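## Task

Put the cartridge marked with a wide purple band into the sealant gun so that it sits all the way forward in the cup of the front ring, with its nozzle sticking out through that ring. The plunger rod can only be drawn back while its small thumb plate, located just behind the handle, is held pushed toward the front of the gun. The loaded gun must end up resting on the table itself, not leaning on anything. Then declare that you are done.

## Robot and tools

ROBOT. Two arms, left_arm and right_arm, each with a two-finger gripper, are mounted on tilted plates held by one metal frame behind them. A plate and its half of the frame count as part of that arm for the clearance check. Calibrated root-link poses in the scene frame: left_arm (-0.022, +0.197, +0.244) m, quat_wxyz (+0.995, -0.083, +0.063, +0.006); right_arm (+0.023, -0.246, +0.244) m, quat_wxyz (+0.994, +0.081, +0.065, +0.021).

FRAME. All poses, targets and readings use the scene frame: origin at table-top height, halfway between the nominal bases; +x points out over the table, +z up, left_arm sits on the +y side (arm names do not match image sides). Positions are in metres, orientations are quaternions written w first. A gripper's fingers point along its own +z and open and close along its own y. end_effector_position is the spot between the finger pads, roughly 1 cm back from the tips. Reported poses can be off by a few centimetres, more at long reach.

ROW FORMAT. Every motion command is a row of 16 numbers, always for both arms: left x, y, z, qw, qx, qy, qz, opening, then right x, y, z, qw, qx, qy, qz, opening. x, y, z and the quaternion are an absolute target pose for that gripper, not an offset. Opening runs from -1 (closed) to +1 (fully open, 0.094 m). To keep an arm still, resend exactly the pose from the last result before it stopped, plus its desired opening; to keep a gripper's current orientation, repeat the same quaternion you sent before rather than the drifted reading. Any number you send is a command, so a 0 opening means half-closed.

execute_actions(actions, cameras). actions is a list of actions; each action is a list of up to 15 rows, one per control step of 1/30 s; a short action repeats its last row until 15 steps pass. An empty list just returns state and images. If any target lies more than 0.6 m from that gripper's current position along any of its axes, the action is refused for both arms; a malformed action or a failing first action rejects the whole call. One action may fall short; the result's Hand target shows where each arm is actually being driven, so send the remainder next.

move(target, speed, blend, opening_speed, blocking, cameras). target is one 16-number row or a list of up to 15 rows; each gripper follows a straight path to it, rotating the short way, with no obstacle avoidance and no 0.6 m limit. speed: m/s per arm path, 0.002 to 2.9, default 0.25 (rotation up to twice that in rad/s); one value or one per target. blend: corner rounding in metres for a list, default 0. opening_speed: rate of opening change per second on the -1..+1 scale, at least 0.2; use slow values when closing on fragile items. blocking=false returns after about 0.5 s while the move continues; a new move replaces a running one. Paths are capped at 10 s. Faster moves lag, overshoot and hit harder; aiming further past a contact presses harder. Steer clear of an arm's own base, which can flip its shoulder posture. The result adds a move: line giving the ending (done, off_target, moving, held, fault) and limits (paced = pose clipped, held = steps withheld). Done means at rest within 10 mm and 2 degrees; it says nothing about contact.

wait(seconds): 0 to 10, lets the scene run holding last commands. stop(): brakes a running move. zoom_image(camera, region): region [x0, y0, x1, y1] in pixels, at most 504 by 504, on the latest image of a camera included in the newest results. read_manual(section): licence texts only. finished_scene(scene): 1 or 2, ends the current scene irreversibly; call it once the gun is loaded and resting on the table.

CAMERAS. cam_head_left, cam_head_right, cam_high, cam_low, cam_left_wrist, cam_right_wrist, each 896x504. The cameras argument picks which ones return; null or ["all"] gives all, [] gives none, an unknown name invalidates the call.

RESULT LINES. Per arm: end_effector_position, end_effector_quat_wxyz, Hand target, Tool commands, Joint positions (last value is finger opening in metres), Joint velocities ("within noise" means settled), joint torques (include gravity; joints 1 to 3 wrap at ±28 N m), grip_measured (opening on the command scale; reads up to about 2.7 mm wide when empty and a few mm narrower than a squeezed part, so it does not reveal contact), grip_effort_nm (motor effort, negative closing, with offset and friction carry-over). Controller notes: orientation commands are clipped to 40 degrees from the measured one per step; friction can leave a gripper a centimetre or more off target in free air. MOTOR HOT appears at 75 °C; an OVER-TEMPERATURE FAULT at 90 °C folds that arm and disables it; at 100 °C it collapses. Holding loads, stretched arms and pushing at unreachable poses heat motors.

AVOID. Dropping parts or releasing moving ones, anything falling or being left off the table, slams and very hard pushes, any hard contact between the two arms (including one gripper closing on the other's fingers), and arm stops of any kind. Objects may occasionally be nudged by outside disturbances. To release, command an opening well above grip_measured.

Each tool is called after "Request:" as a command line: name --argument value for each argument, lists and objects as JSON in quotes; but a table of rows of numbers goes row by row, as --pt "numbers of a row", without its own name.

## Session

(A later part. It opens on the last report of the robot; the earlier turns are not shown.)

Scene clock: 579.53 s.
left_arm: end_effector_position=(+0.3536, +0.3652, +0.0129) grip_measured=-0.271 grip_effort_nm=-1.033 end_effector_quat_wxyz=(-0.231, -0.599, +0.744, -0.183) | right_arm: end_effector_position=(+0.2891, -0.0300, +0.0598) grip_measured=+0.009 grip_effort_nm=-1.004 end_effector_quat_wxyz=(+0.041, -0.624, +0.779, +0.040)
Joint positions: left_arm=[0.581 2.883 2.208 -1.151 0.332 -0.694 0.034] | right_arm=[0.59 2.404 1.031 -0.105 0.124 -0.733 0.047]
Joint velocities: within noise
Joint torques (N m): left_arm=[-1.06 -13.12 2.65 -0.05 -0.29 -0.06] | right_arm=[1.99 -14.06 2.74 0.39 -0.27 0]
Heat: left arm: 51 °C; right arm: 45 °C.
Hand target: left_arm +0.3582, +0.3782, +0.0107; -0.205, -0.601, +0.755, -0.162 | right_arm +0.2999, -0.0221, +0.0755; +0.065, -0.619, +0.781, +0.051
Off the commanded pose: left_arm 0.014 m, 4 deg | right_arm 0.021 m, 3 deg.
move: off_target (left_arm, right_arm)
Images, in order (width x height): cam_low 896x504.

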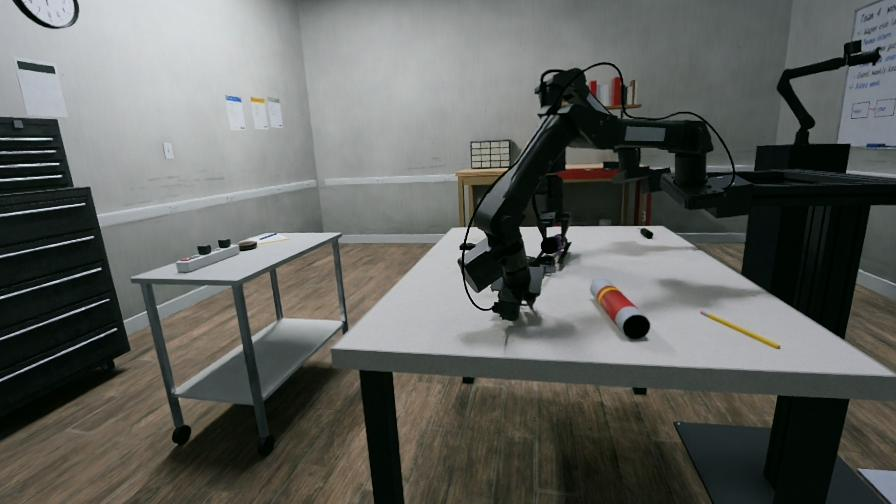

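Request:
execute_actions --actions '[]' --cameras '["cam_head_left","cam_head_right","cam_right_wrist","cam_low"]'

Request:
zoom_image --camera "cam_head_left" --region '[420, 150, 600, 270]'

Request:
zoom_image --camera "cam_head_right" --region '[420, 150, 600, 270]'

Scene clock: 583.00 s.
left_arm: end_effector_position=(+0.3536, +0.3652, +0.0129) grip_measured=-0.271 grip_effort_nm=-1.028 end_effector_quat_wxyz=(-0.231, -0.599, +0.744, -0.183) | right_arm: end_effector_position=(+0.2891, -0.0300, +0.0598) grip_measured=+0.009 grip_effort_nm=-1.004 end_effector_quat_wxyz=(+0.041, -0.624, +0.779, +0.040)
Joint positions: left_arm=[0.581 2.883 2.208 -1.151 0.332 -0.694 0.034] | right_arm=[0.59 2.404 1.031 -0.105 0.124 -0.733 0.047]
Joint velocities: within noise
Joint torques (N m): left_arm=[-1.07 -13.2 2.89 -0.05 -0.25 -0.07] | right_arm=[1.92 -14.08 2.74 0.42 -0.27 0.02]
Heat: left arm: 52 °C; right arm: 47 °C.
Hand target: left_arm +0.3582, +0.3782, +0.0107; -0.205, -0.601, +0.755, -0.162 | right_arm +0.3000, -0.0221, +0.0755; +0.065, -0.619, +0.781, +0.051
Tool commands: left_gripper/opening=-0.5 right_gripper/opening=-0.08
Off the commanded pose: left_arm 0.014 m, 4 deg | right_arm 0.021 m, 3 deg.
Images, in order (width x height): cam_head_left 896x504, cam_head_right 896x504, cam_low 896x504, cam_right_wrist 896x504.

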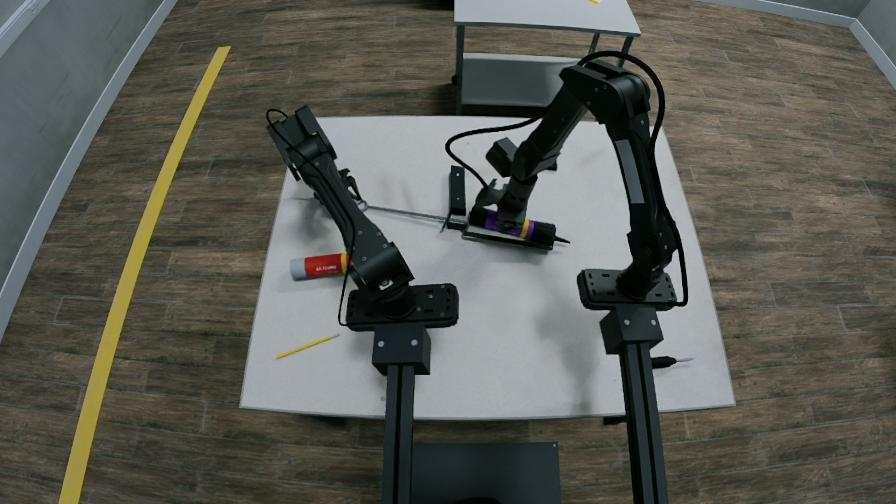

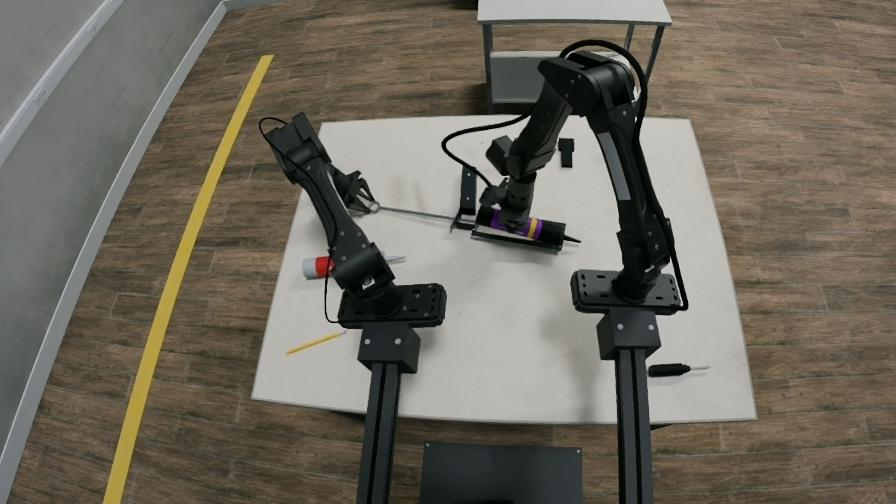

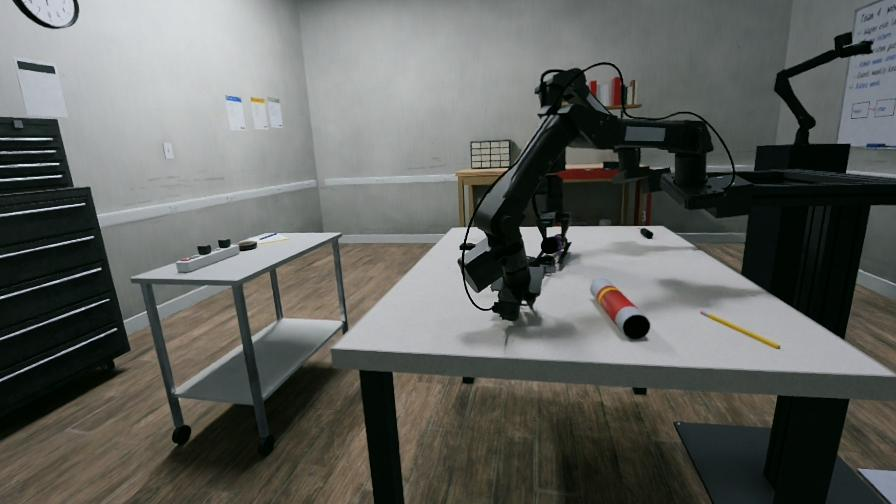

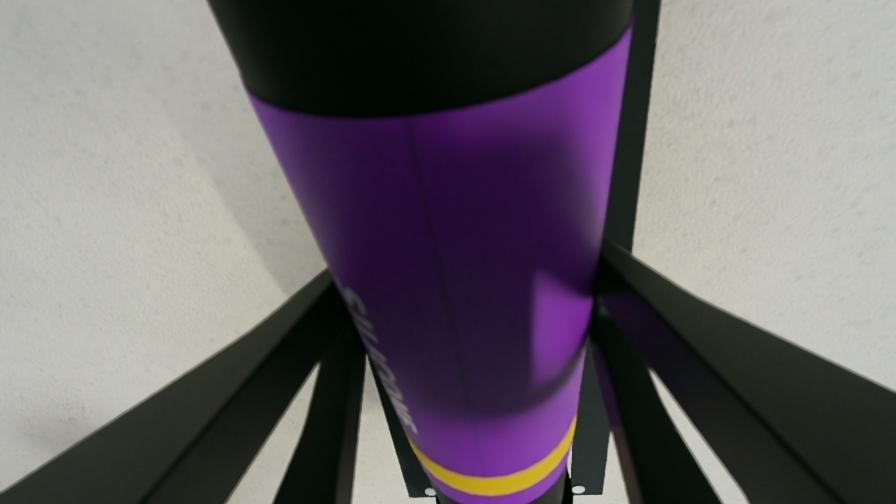

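Scaled by 2.800 from the camera's 896x504 image, which has a finer 1280x720 frame.

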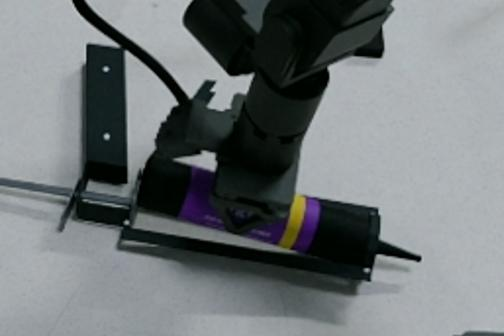

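Scaled by 2.800 from the camera's 896x504 image, which has a finer 1280x720 frame.

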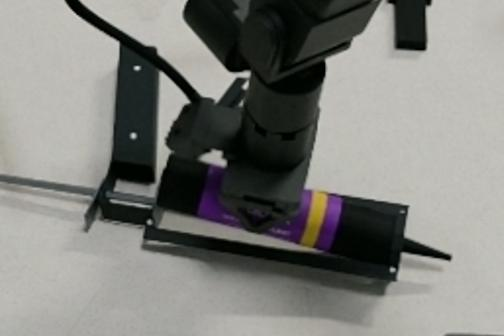

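Request:
move --pt "0.358 0.378 0.010 0.2025 0.6013 -0.7557 0.1611 -0.5 0.300 -0.027 0.050 0.0205 -0.6202 0.7841 0.0163 -0.08" --speed '[0.05]' --cameras '["cam_head_left","cam_head_right","cam_right_wrist","cam_low"]'

Request:
zoom_image --camera "cam_head_left" --region '[420, 150, 600, 270]'

Request:
zoom_image --camera "cam_low" --region '[500, 210, 600, 280]'

Scene clock: 588.10 s.
left_arm: end_effector_position=(+0.3535, +0.3653, +0.0129) grip_measured=-0.271 grip_effort_nm=-1.028 end_effector_quat_wxyz=(-0.231, -0.599, +0.744, -0.182) | right_arm: end_effector_position=(+0.2972, -0.0265, +0.0579) grip_measured=+0.009 grip_effort_nm=-1.004 end_effector_quat_wxyz=(+0.021, -0.619, +0.784, +0.035)
Joint positions: left_arm=[0.581 2.883 2.208 -1.151 0.332 -0.694 0.034] | right_arm=[0.59 2.44 1.12 -0.198 0.137 -0.712 0.047]
Joint velocities: within noise
Joint torques (N m): left_arm=[-1.02 -13.09 2.78 -0.05 -0.27 -0.05] | right_arm=[3.11 -7.38 4.78 0.47 0.32 0.07]
Heat: left arm: 52 °C; right arm: 48 °C.
Hand target: left_arm +0.3582, +0.3781, +0.0107; -0.205, -0.601, +0.755, -0.162 | right_arm +0.2998, -0.0271, +0.0503; +0.021, -0.620, +0.784, +0.017
Off the commanded pose: left_arm 0.014 m, 4 deg | right_arm 0.008 m, 2 deg.
move: off_target (left_arm)
Images, in order (width x height): cam_head_left 896x504, cam_head_right 896x504, cam_low 896x504, cam_right_wrist 896x504.

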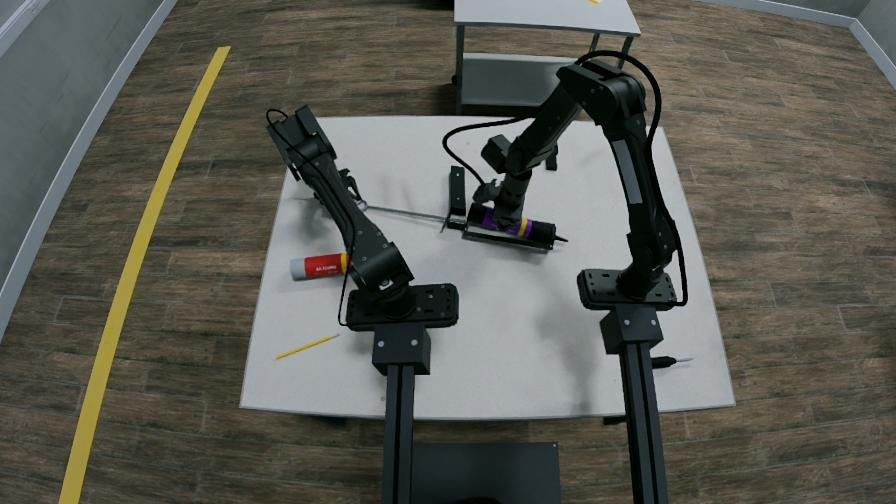

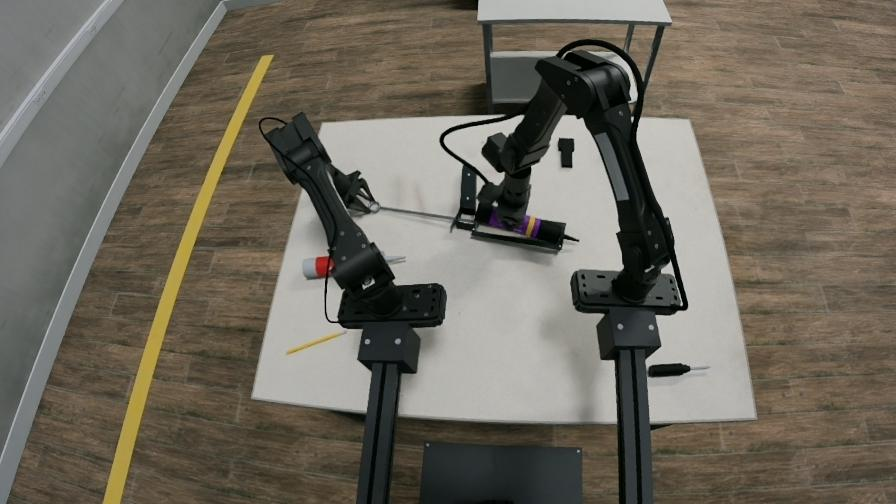

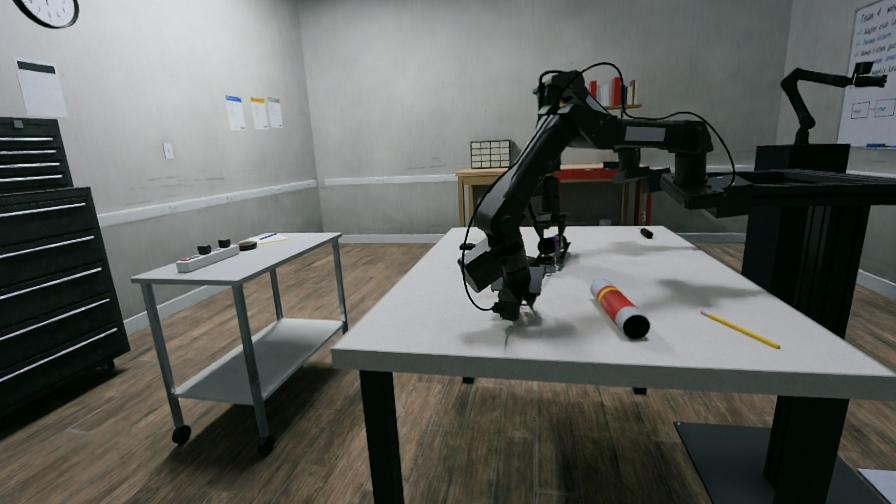

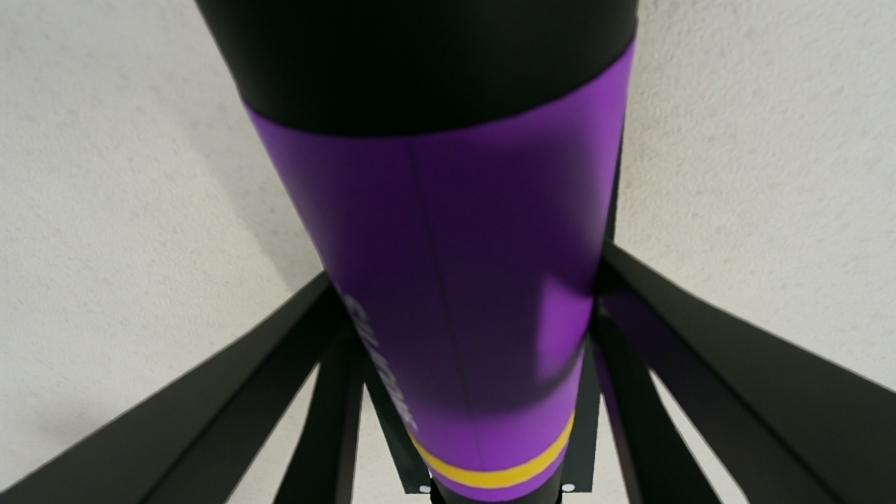

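Scaled by 2.800 from the camera's 896x504 image, which has a finer 1280x720 frame.

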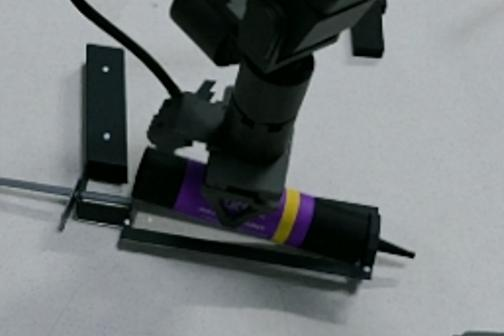

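Scaled by 5.040 from the camera's 896x504 image, which has a finer 1280x720 frame.

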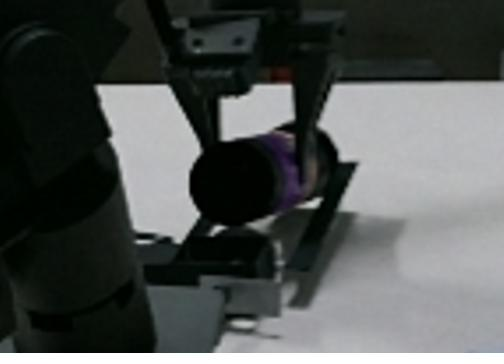

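Request:
move --pt "0.358 0.378 0.010 0.2025 0.6013 -0.7557 0.1611 -0.5 0.300 -0.036 0.072 0.041 -0.6195 0.7832 0.0324 -0.08" --speed '[0.05]' --cameras '["cam_right_wrist"]'

Request:
move --pt "0.358 0.378 0.010 0.2025 0.6013 -0.7557 0.1611 -0.5 0.298 -0.040 0.050 0.0205 -0.6202 0.7841 0.0163 -0.08" --speed '[0.05]' --cameras '["cam_head_left","cam_low","cam_right_wrist"]'

Request:
zoom_image --camera "cam_head_left" --region '[420, 150, 600, 270]'

Request:
zoom_image --camera "cam_low" --region '[500, 210, 600, 280]'

Scene clock: 597.27 s.
left_arm: end_effector_position=(+0.3527, +0.3646, +0.0128) grip_measured=-0.271 grip_effort_nm=-1.033 end_effector_quat_wxyz=(-0.233, -0.599, +0.744, -0.182) | right_arm: end_effector_position=(+0.2906, -0.0341, +0.0586) grip_measured=+0.009 grip_effort_nm=-1.009 end_effector_quat_wxyz=(+0.030, -0.622, +0.781, +0.035)
Joint positions: left_arm=[0.581 2.883 2.206 -1.153 0.332 -0.694 0.034] | right_arm=[0.582 2.411 1.05 -0.137 0.134 -0.732 0.047]
Joint velocities: within noise
Joint torques (N m): left_arm=[-1.11 -13.19 2.95 -0.03 -0.25 -0.05] | right_arm=[1.44 -13.76 2.44 0.2 0.02 -0.08]
Heat: left arm: 52 °C; right arm: 47 °C.
Hand target: left_arm +0.3582, +0.3781, +0.0108; -0.205, -0.601, +0.755, -0.162 | right_arm +0.2999, -0.0359, +0.0714; +0.041, -0.619, +0.783, +0.032
Off the commanded pose: left_arm 0.015 m, 4 deg | right_arm 0.016 m, 1 deg.
move: off_target (left_arm, right_arm)
Images, in order (width x height): cam_right_wrist 896x504.

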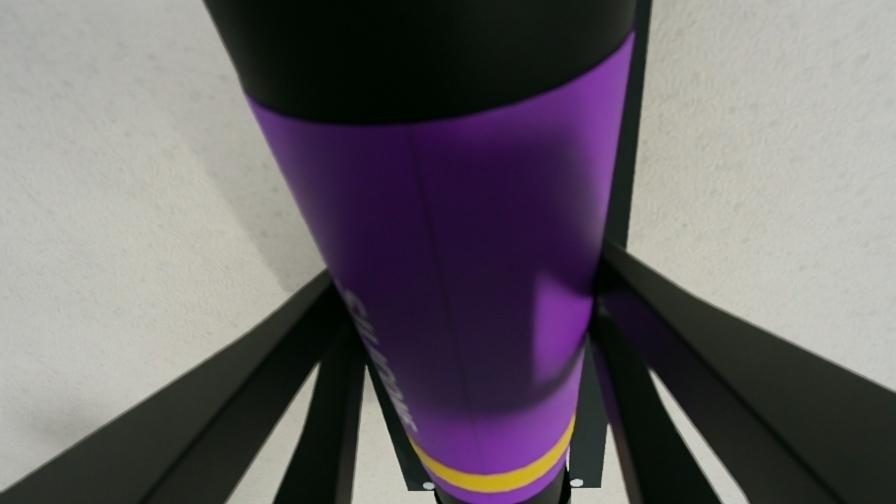

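Scene clock: 598.13 s.
left_arm: end_effector_position=(+0.3527, +0.3645, +0.0129) grip_measured=-0.271 grip_effort_nm=-1.033 end_effector_quat_wxyz=(-0.233, -0.599, +0.744, -0.182) | right_arm: end_effector_position=(+0.2924, -0.0345, +0.0514) grip_measured=+0.009 grip_effort_nm=-1.004 end_effector_quat_wxyz=(+0.025, -0.622, +0.782, +0.030)
Joint positions: left_arm=[0.581 2.883 2.206 -1.153 0.332 -0.694 0.034] | right_arm=[0.58 2.441 1.072 -0.137 0.145 -0.732 0.047]
Joint velocities: within noise
Joint torques (N m): left_arm=[-0.99 -13.12 2.93 -0.03 -0.29 -0.03] | right_arm=[1.54 -9.16 4.33 0.18 0.23 -0.01]
Heat: left arm: 52 °C; right arm: 47 °C.
Hand target: left_arm +0.3582, +0.3781, +0.0108; -0.205, -0.601, +0.755, -0.162 | right_arm +0.2979, -0.0400, +0.0501; +0.021, -0.620, +0.784, +0.016
Off the commanded pose: left_arm 0.015 m, 5 deg | right_arm 0.008 m, 2 deg.
move: off_target (left_arm)
Images, in order (width x height): cam_head_left 896x504, cam_low 896x504, cam_right_wrist 896x504.

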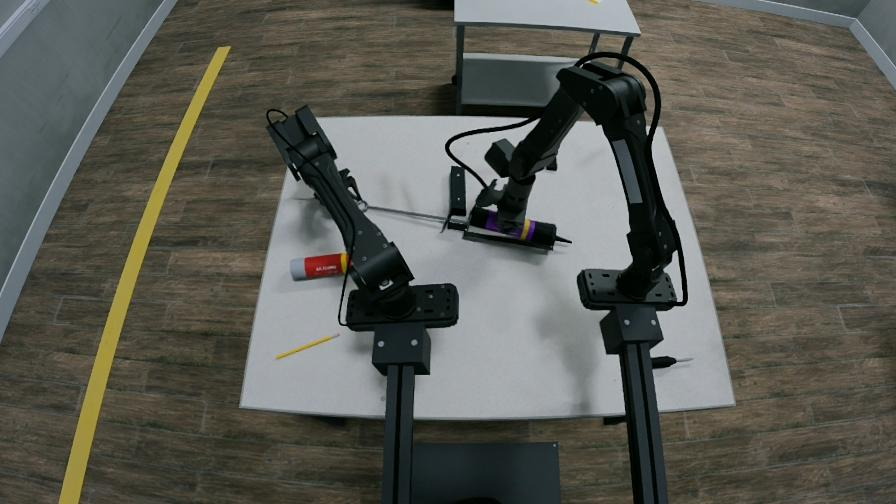

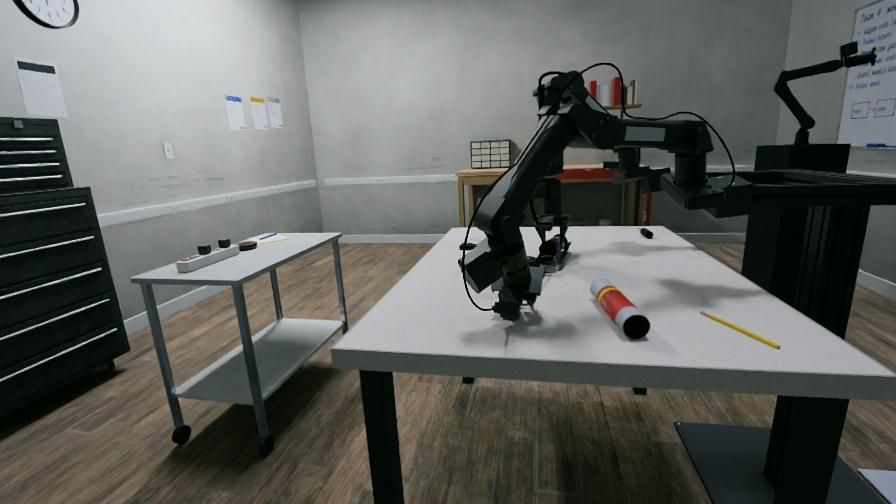

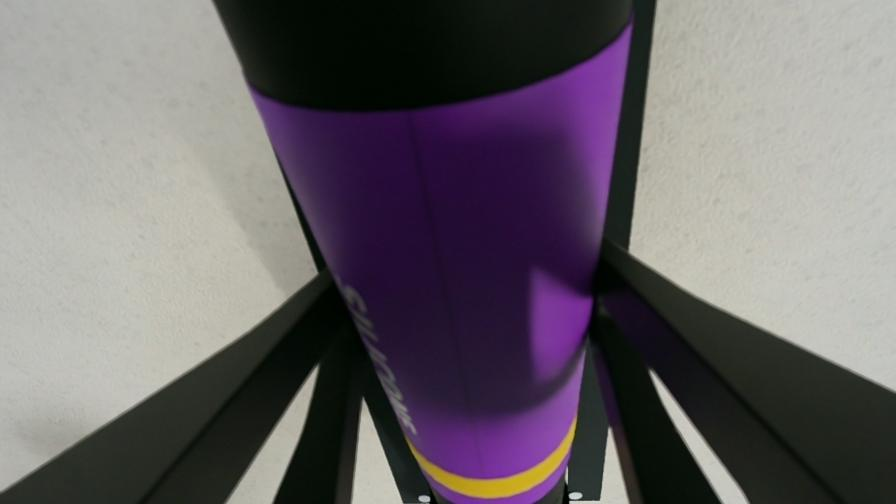

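Scaled by 2.800 from the camera's 896x504 image, which has a finer 1280x720 frame.

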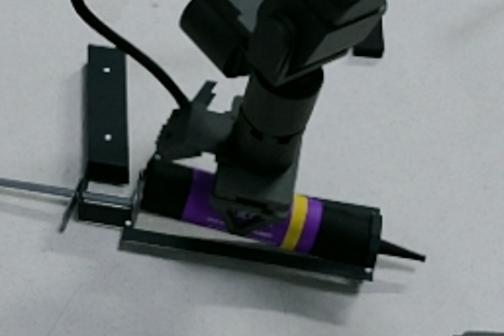

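Scaled by 5.040 from the camera's 896x504 image, which has a finer 1280x720 frame.

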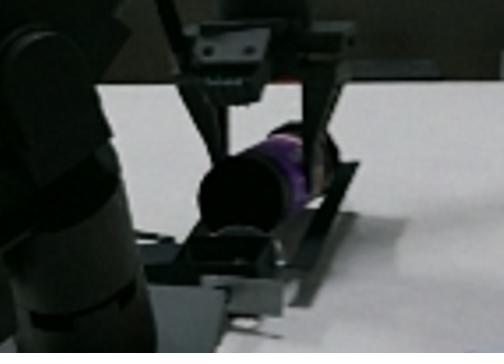

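Request:
move --pt "0.358 0.378 0.010 0.2025 0.6013 -0.7557 0.1611 -0.5 0.297 -0.040 0.036 0.012 -0.6202 0.7841 0.01 -0.08" --speed '[0.05]' --cameras '["cam_head_left","cam_low","cam_right_wrist"]'

Request:
zoom_image --camera "cam_head_left" --region '[420, 150, 600, 270]'

Request:
zoom_image --camera "cam_low" --region '[500, 210, 600, 280]'

Scene clock: 602.07 s.
left_arm: end_effector_position=(+0.3526, +0.3645, +0.0129) grip_measured=-0.271 grip_effort_nm=-1.023 end_effector_quat_wxyz=(-0.233, -0.599, +0.744, -0.182) | right_arm: end_effector_position=(+0.2933, -0.0326, +0.0401) grip_measured=+0.009 grip_effort_nm=-1.004 end_effector_quat_wxyz=(+0.019, -0.621, +0.783, +0.027)
Joint positions: left_arm=[0.581 2.883 2.206 -1.153 0.332 -0.694 0.034] | right_arm=[0.58 2.49 1.108 -0.137 0.153 -0.726 0.047]
Joint velocities: within noise
Joint torques (N m): left_arm=[-1.09 -13.23 3.02 -0.05 -0.25 -0.03] | right_arm=[1.59 -8.91 3.85 0.23 0.28 -0.01]
Heat: left arm: 52 °C; right arm: 47 °C.
Hand target: left_arm +0.3581, +0.3781, +0.0108; -0.205, -0.601, +0.755, -0.162 | right_arm +0.2969, -0.0399, +0.0362; +0.012, -0.620, +0.784, +0.010
Off the commanded pose: left_arm 0.015 m, 5 deg | right_arm 0.009 m, 2 deg.
move: off_target (left_arm)
Images, in order (width x height): cam_head_left 896x504, cam_low 896x504, cam_right_wrist 896x504.

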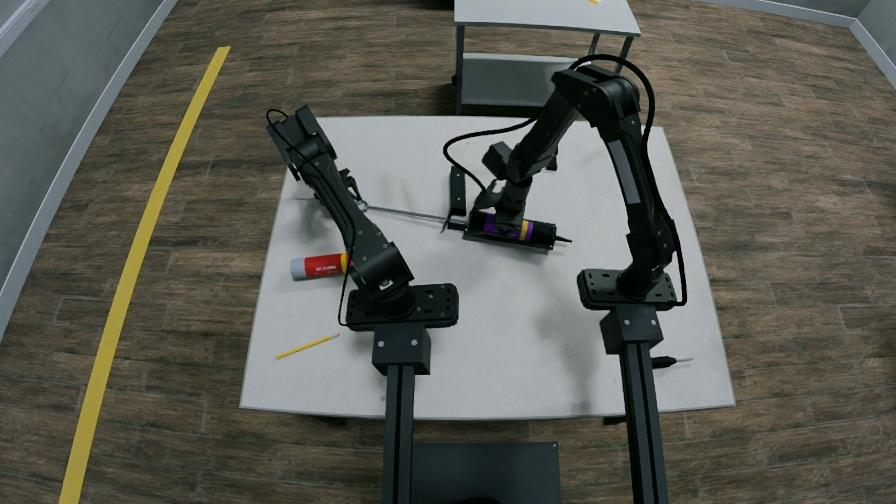

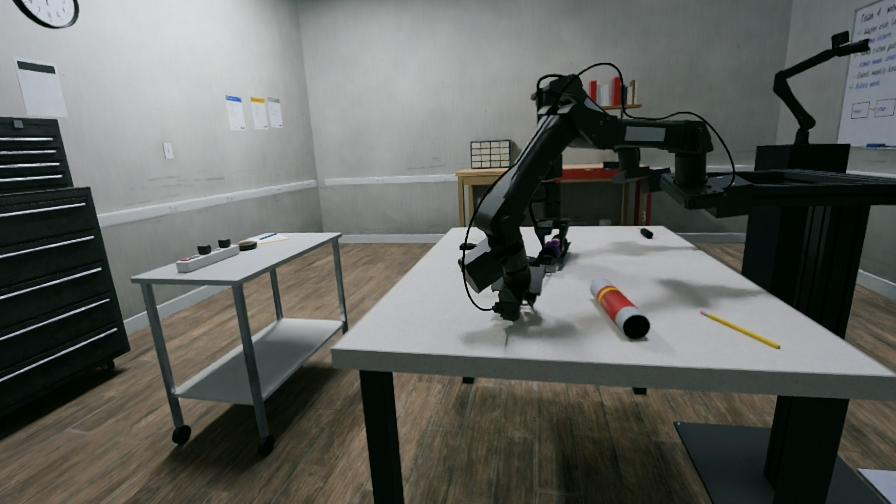

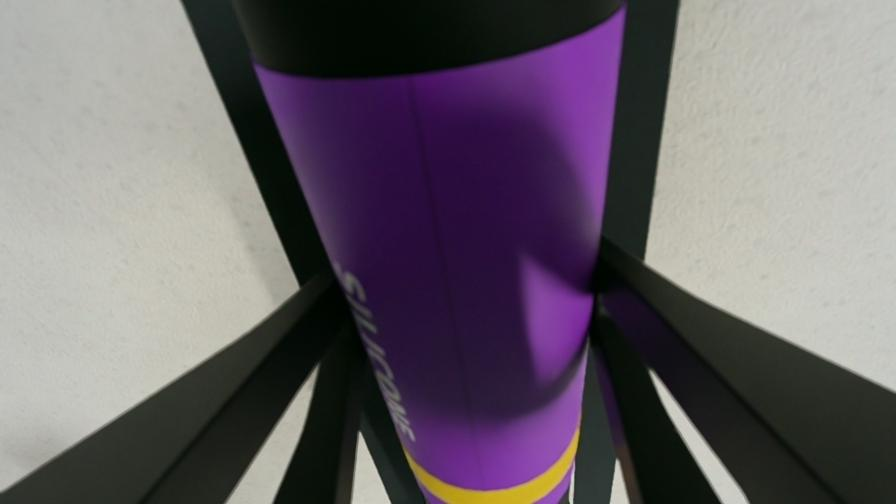

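Scaled by 2.800 from the camera's 896x504 image, which has a finer 1280x720 frame.

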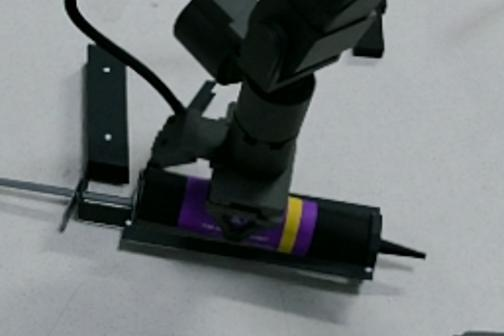

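Scaled by 5.040 from the camera's 896x504 image, which has a finer 1280x720 frame.

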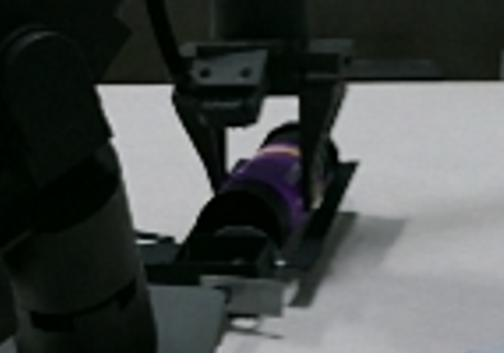

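Request:
move --pt "0.358 0.378 0.010 0.2025 0.6013 -0.7557 0.1611 -0.5 0.298 -0.040 0.029 0.005 -0.6202 0.7841 0.005 -0.08" --speed '[0.04]' --cameras '["cam_head_left","cam_low","cam_right_wrist"]'

Request:
zoom_image --camera "cam_head_left" --region '[420, 150, 600, 270]'

Request:
zoom_image --camera "cam_low" --region '[500, 210, 600, 280]'

Scene clock: 606.83 s.
left_arm: end_effector_position=(+0.3521, +0.3643, +0.0131) grip_measured=-0.271 grip_effort_nm=-1.028 end_effector_quat_wxyz=(-0.235, -0.600, +0.743, -0.182) | right_arm: end_effector_position=(+0.2946, -0.0327, +0.0386) grip_measured=+0.009 grip_effort_nm=-1.009 end_effector_quat_wxyz=(+0.010, -0.621, +0.783, +0.024)
Joint positions: left_arm=[0.581 2.883 2.206 -1.156 0.332 -0.696 0.034] | right_arm=[0.58 2.502 1.134 -0.167 0.159 -0.724 0.047]
Joint velocities: within noise
Joint torques (N m): left_arm=[-1.1 -13.16 2.99 -0.01 -0.27 -0.04] | right_arm=[1.65 -7.51 4.14 0.39 0.36 -0.05]
Heat: left arm: 52 °C; right arm: 47 °C.
Hand target: left_arm +0.3581, +0.3782, +0.0108; -0.205, -0.601, +0.755, -0.161 | right_arm +0.2977, -0.0400, +0.0295; +0.005, -0.620, +0.784, +0.005
Off the commanded pose: left_arm 0.015 m, 5 deg | right_arm 0.013 m, 2 deg.
move: off_target (left_arm, right_arm)
Images, in order (width x height): cam_head_left 896x504, cam_low 896x504, cam_right_wrist 896x504.

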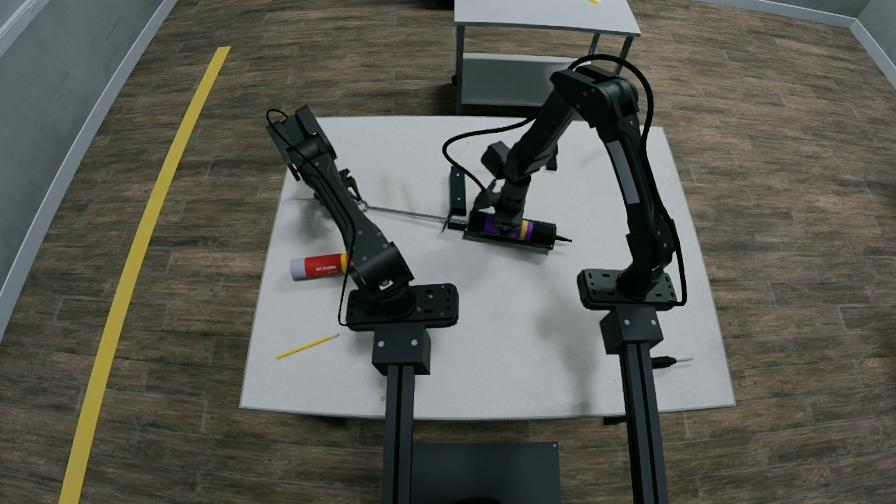

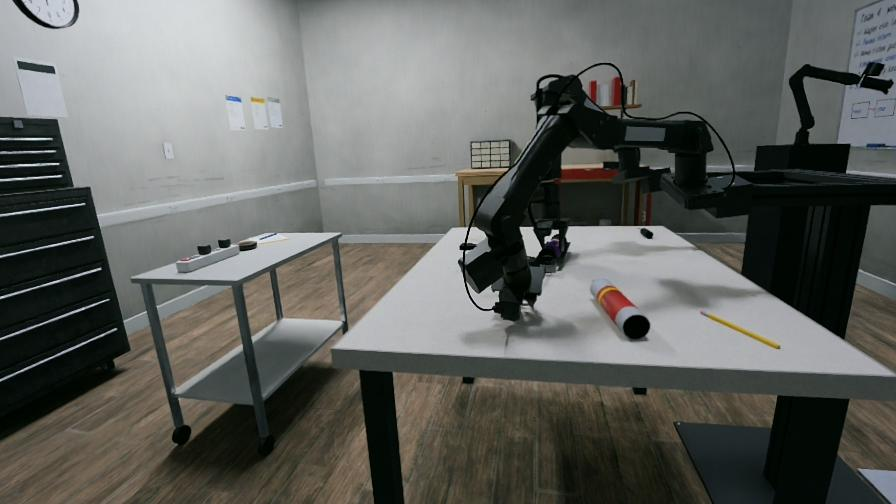

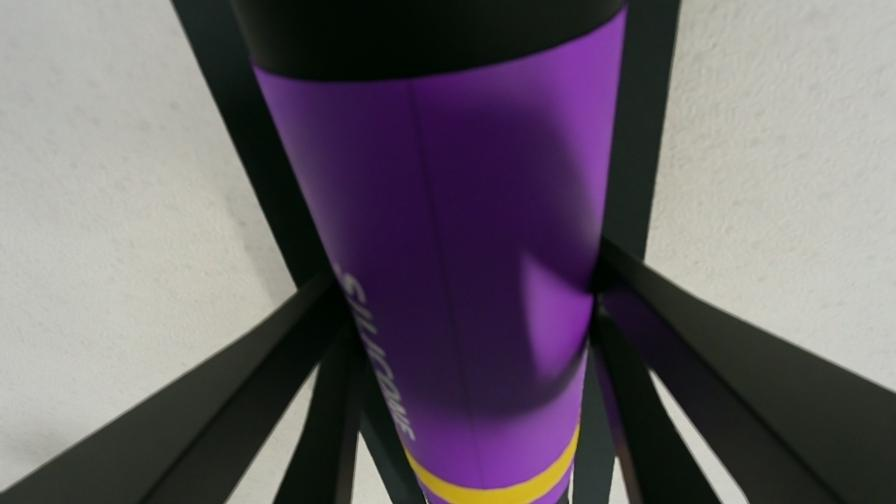

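Scaled by 2.800 from the camera's 896x504 image, which has a finer 1280x720 frame.

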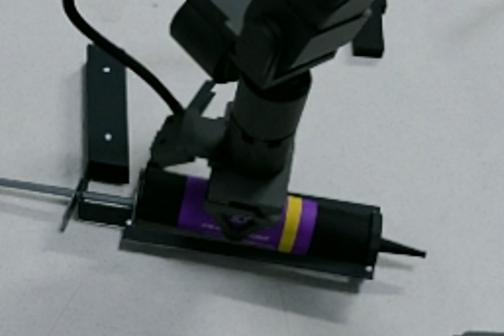

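Scaled by 5.040 from the camera's 896x504 image, which has a finer 1280x720 frame.

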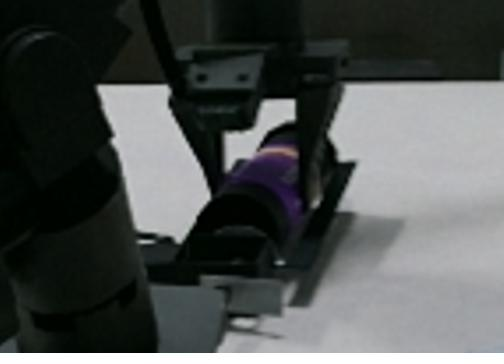

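Request:
move --pt "0.358 0.378 0.010 0.2025 0.6013 -0.7557 0.1611 -0.5 0.297 -0.038 0.036 0.01 -0.6202 0.7841 0.012 -0.08" --pt "0.358 0.378 0.010 0.2025 0.6013 -0.7557 0.1611 -0.5 0.297 -0.037 0.036 0.01 -0.6202 0.7841 0.012 0.3" --speed '[0.04,0.04]' --opening_speed 0.25 --cameras '["cam_head_left","cam_low","cam_right_wrist"]'

Request:
zoom_image --camera "cam_head_left" --region '[420, 150, 600, 270]'

Request:
zoom_image --camera "cam_low" --region '[500, 210, 600, 280]'

Scene clock: 613.43 s.
left_arm: end_effector_position=(+0.3516, +0.3641, +0.0131) grip_measured=-0.271 grip_effort_nm=-1.028 end_effector_quat_wxyz=(-0.236, -0.600, +0.742, -0.181) | right_arm: end_effector_position=(+0.2898, -0.0324, +0.0389) grip_measured=+0.297 grip_effort_nm=0.212 end_effector_quat_wxyz=(+0.003, -0.624, +0.781, +0.028)
Joint positions: left_arm=[0.581 2.883 2.205 -1.157 0.331 -0.697 0.034] | right_arm=[0.585 2.503 1.134 -0.183 0.152 -0.724 0.061]
Joint velocities: within noise
Joint torques (N m): left_arm=[-1.07 -13.22 2.99 0.01 -0.27 0] | right_arm=[1.65 -9.51 2.88 0.48 0.28 0]
Heat: left arm: 53 °C; right arm: 46 °C.
Hand target: left_arm +0.3581, +0.3781, +0.0109; -0.205, -0.601, +0.755, -0.161 | right_arm +0.2969, -0.0370, +0.0362; +0.010, -0.620, +0.784, +0.012
Off the commanded pose: left_arm 0.016 m, 5 deg | right_arm 0.009 m, 2 deg.
move: off_target (left_arm)
Images, in order (width x height): cam_head_left 896x504, cam_low 896x504, cam_right_wrist 896x504.

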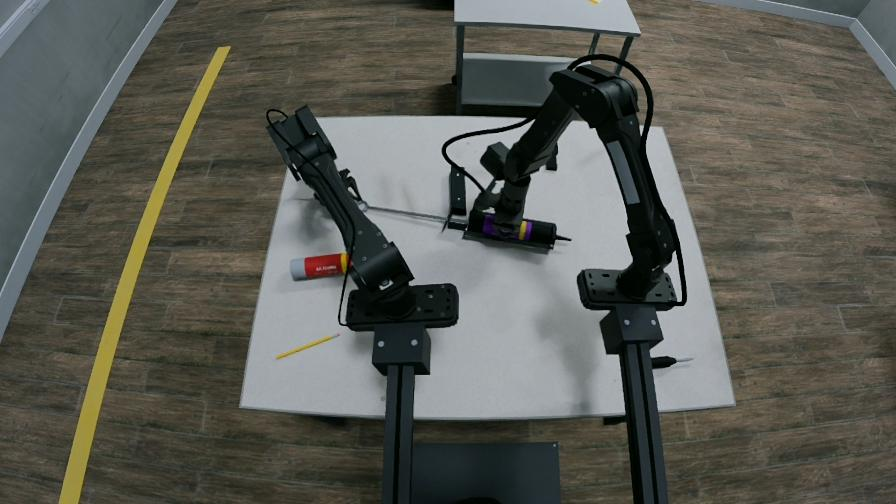

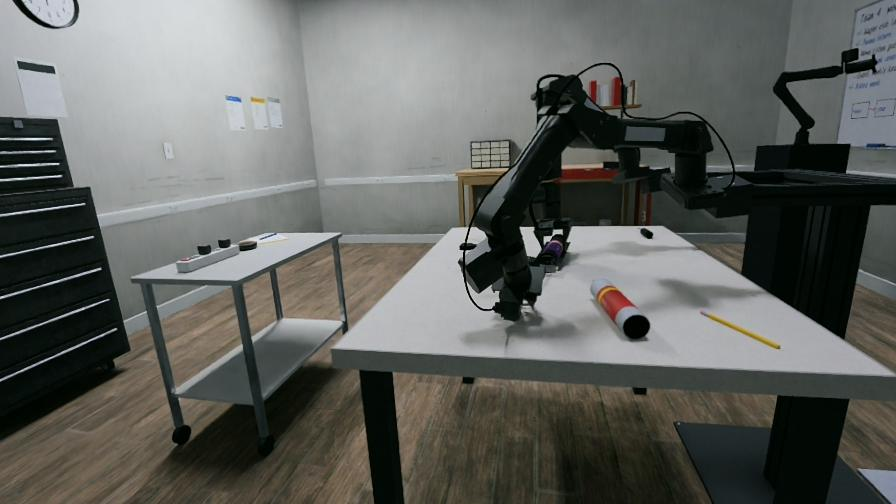

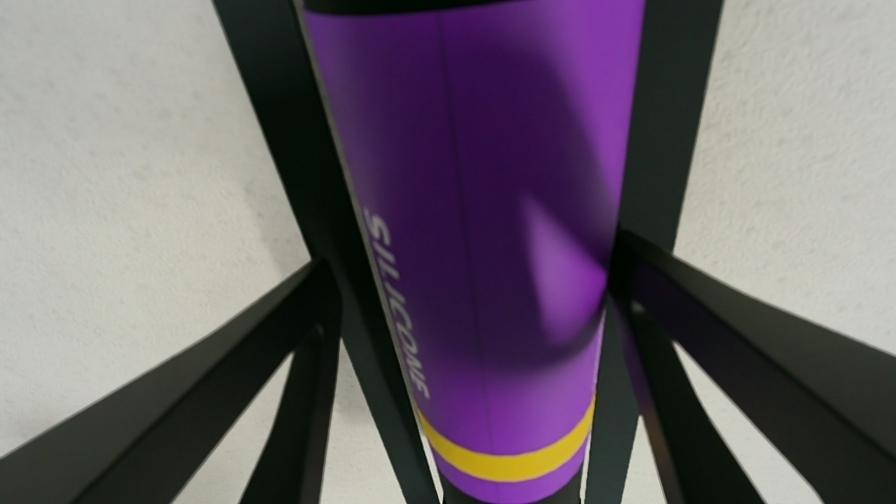

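Scaled by 2.800 from the camera's 896x504 image, which has a finer 1280x720 frame.

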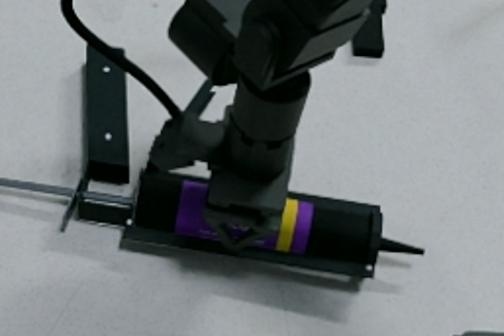

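Scaled by 5.040 from the camera's 896x504 image, which has a finer 1280x720 frame.

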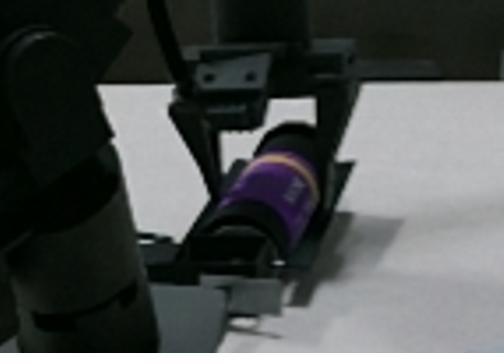

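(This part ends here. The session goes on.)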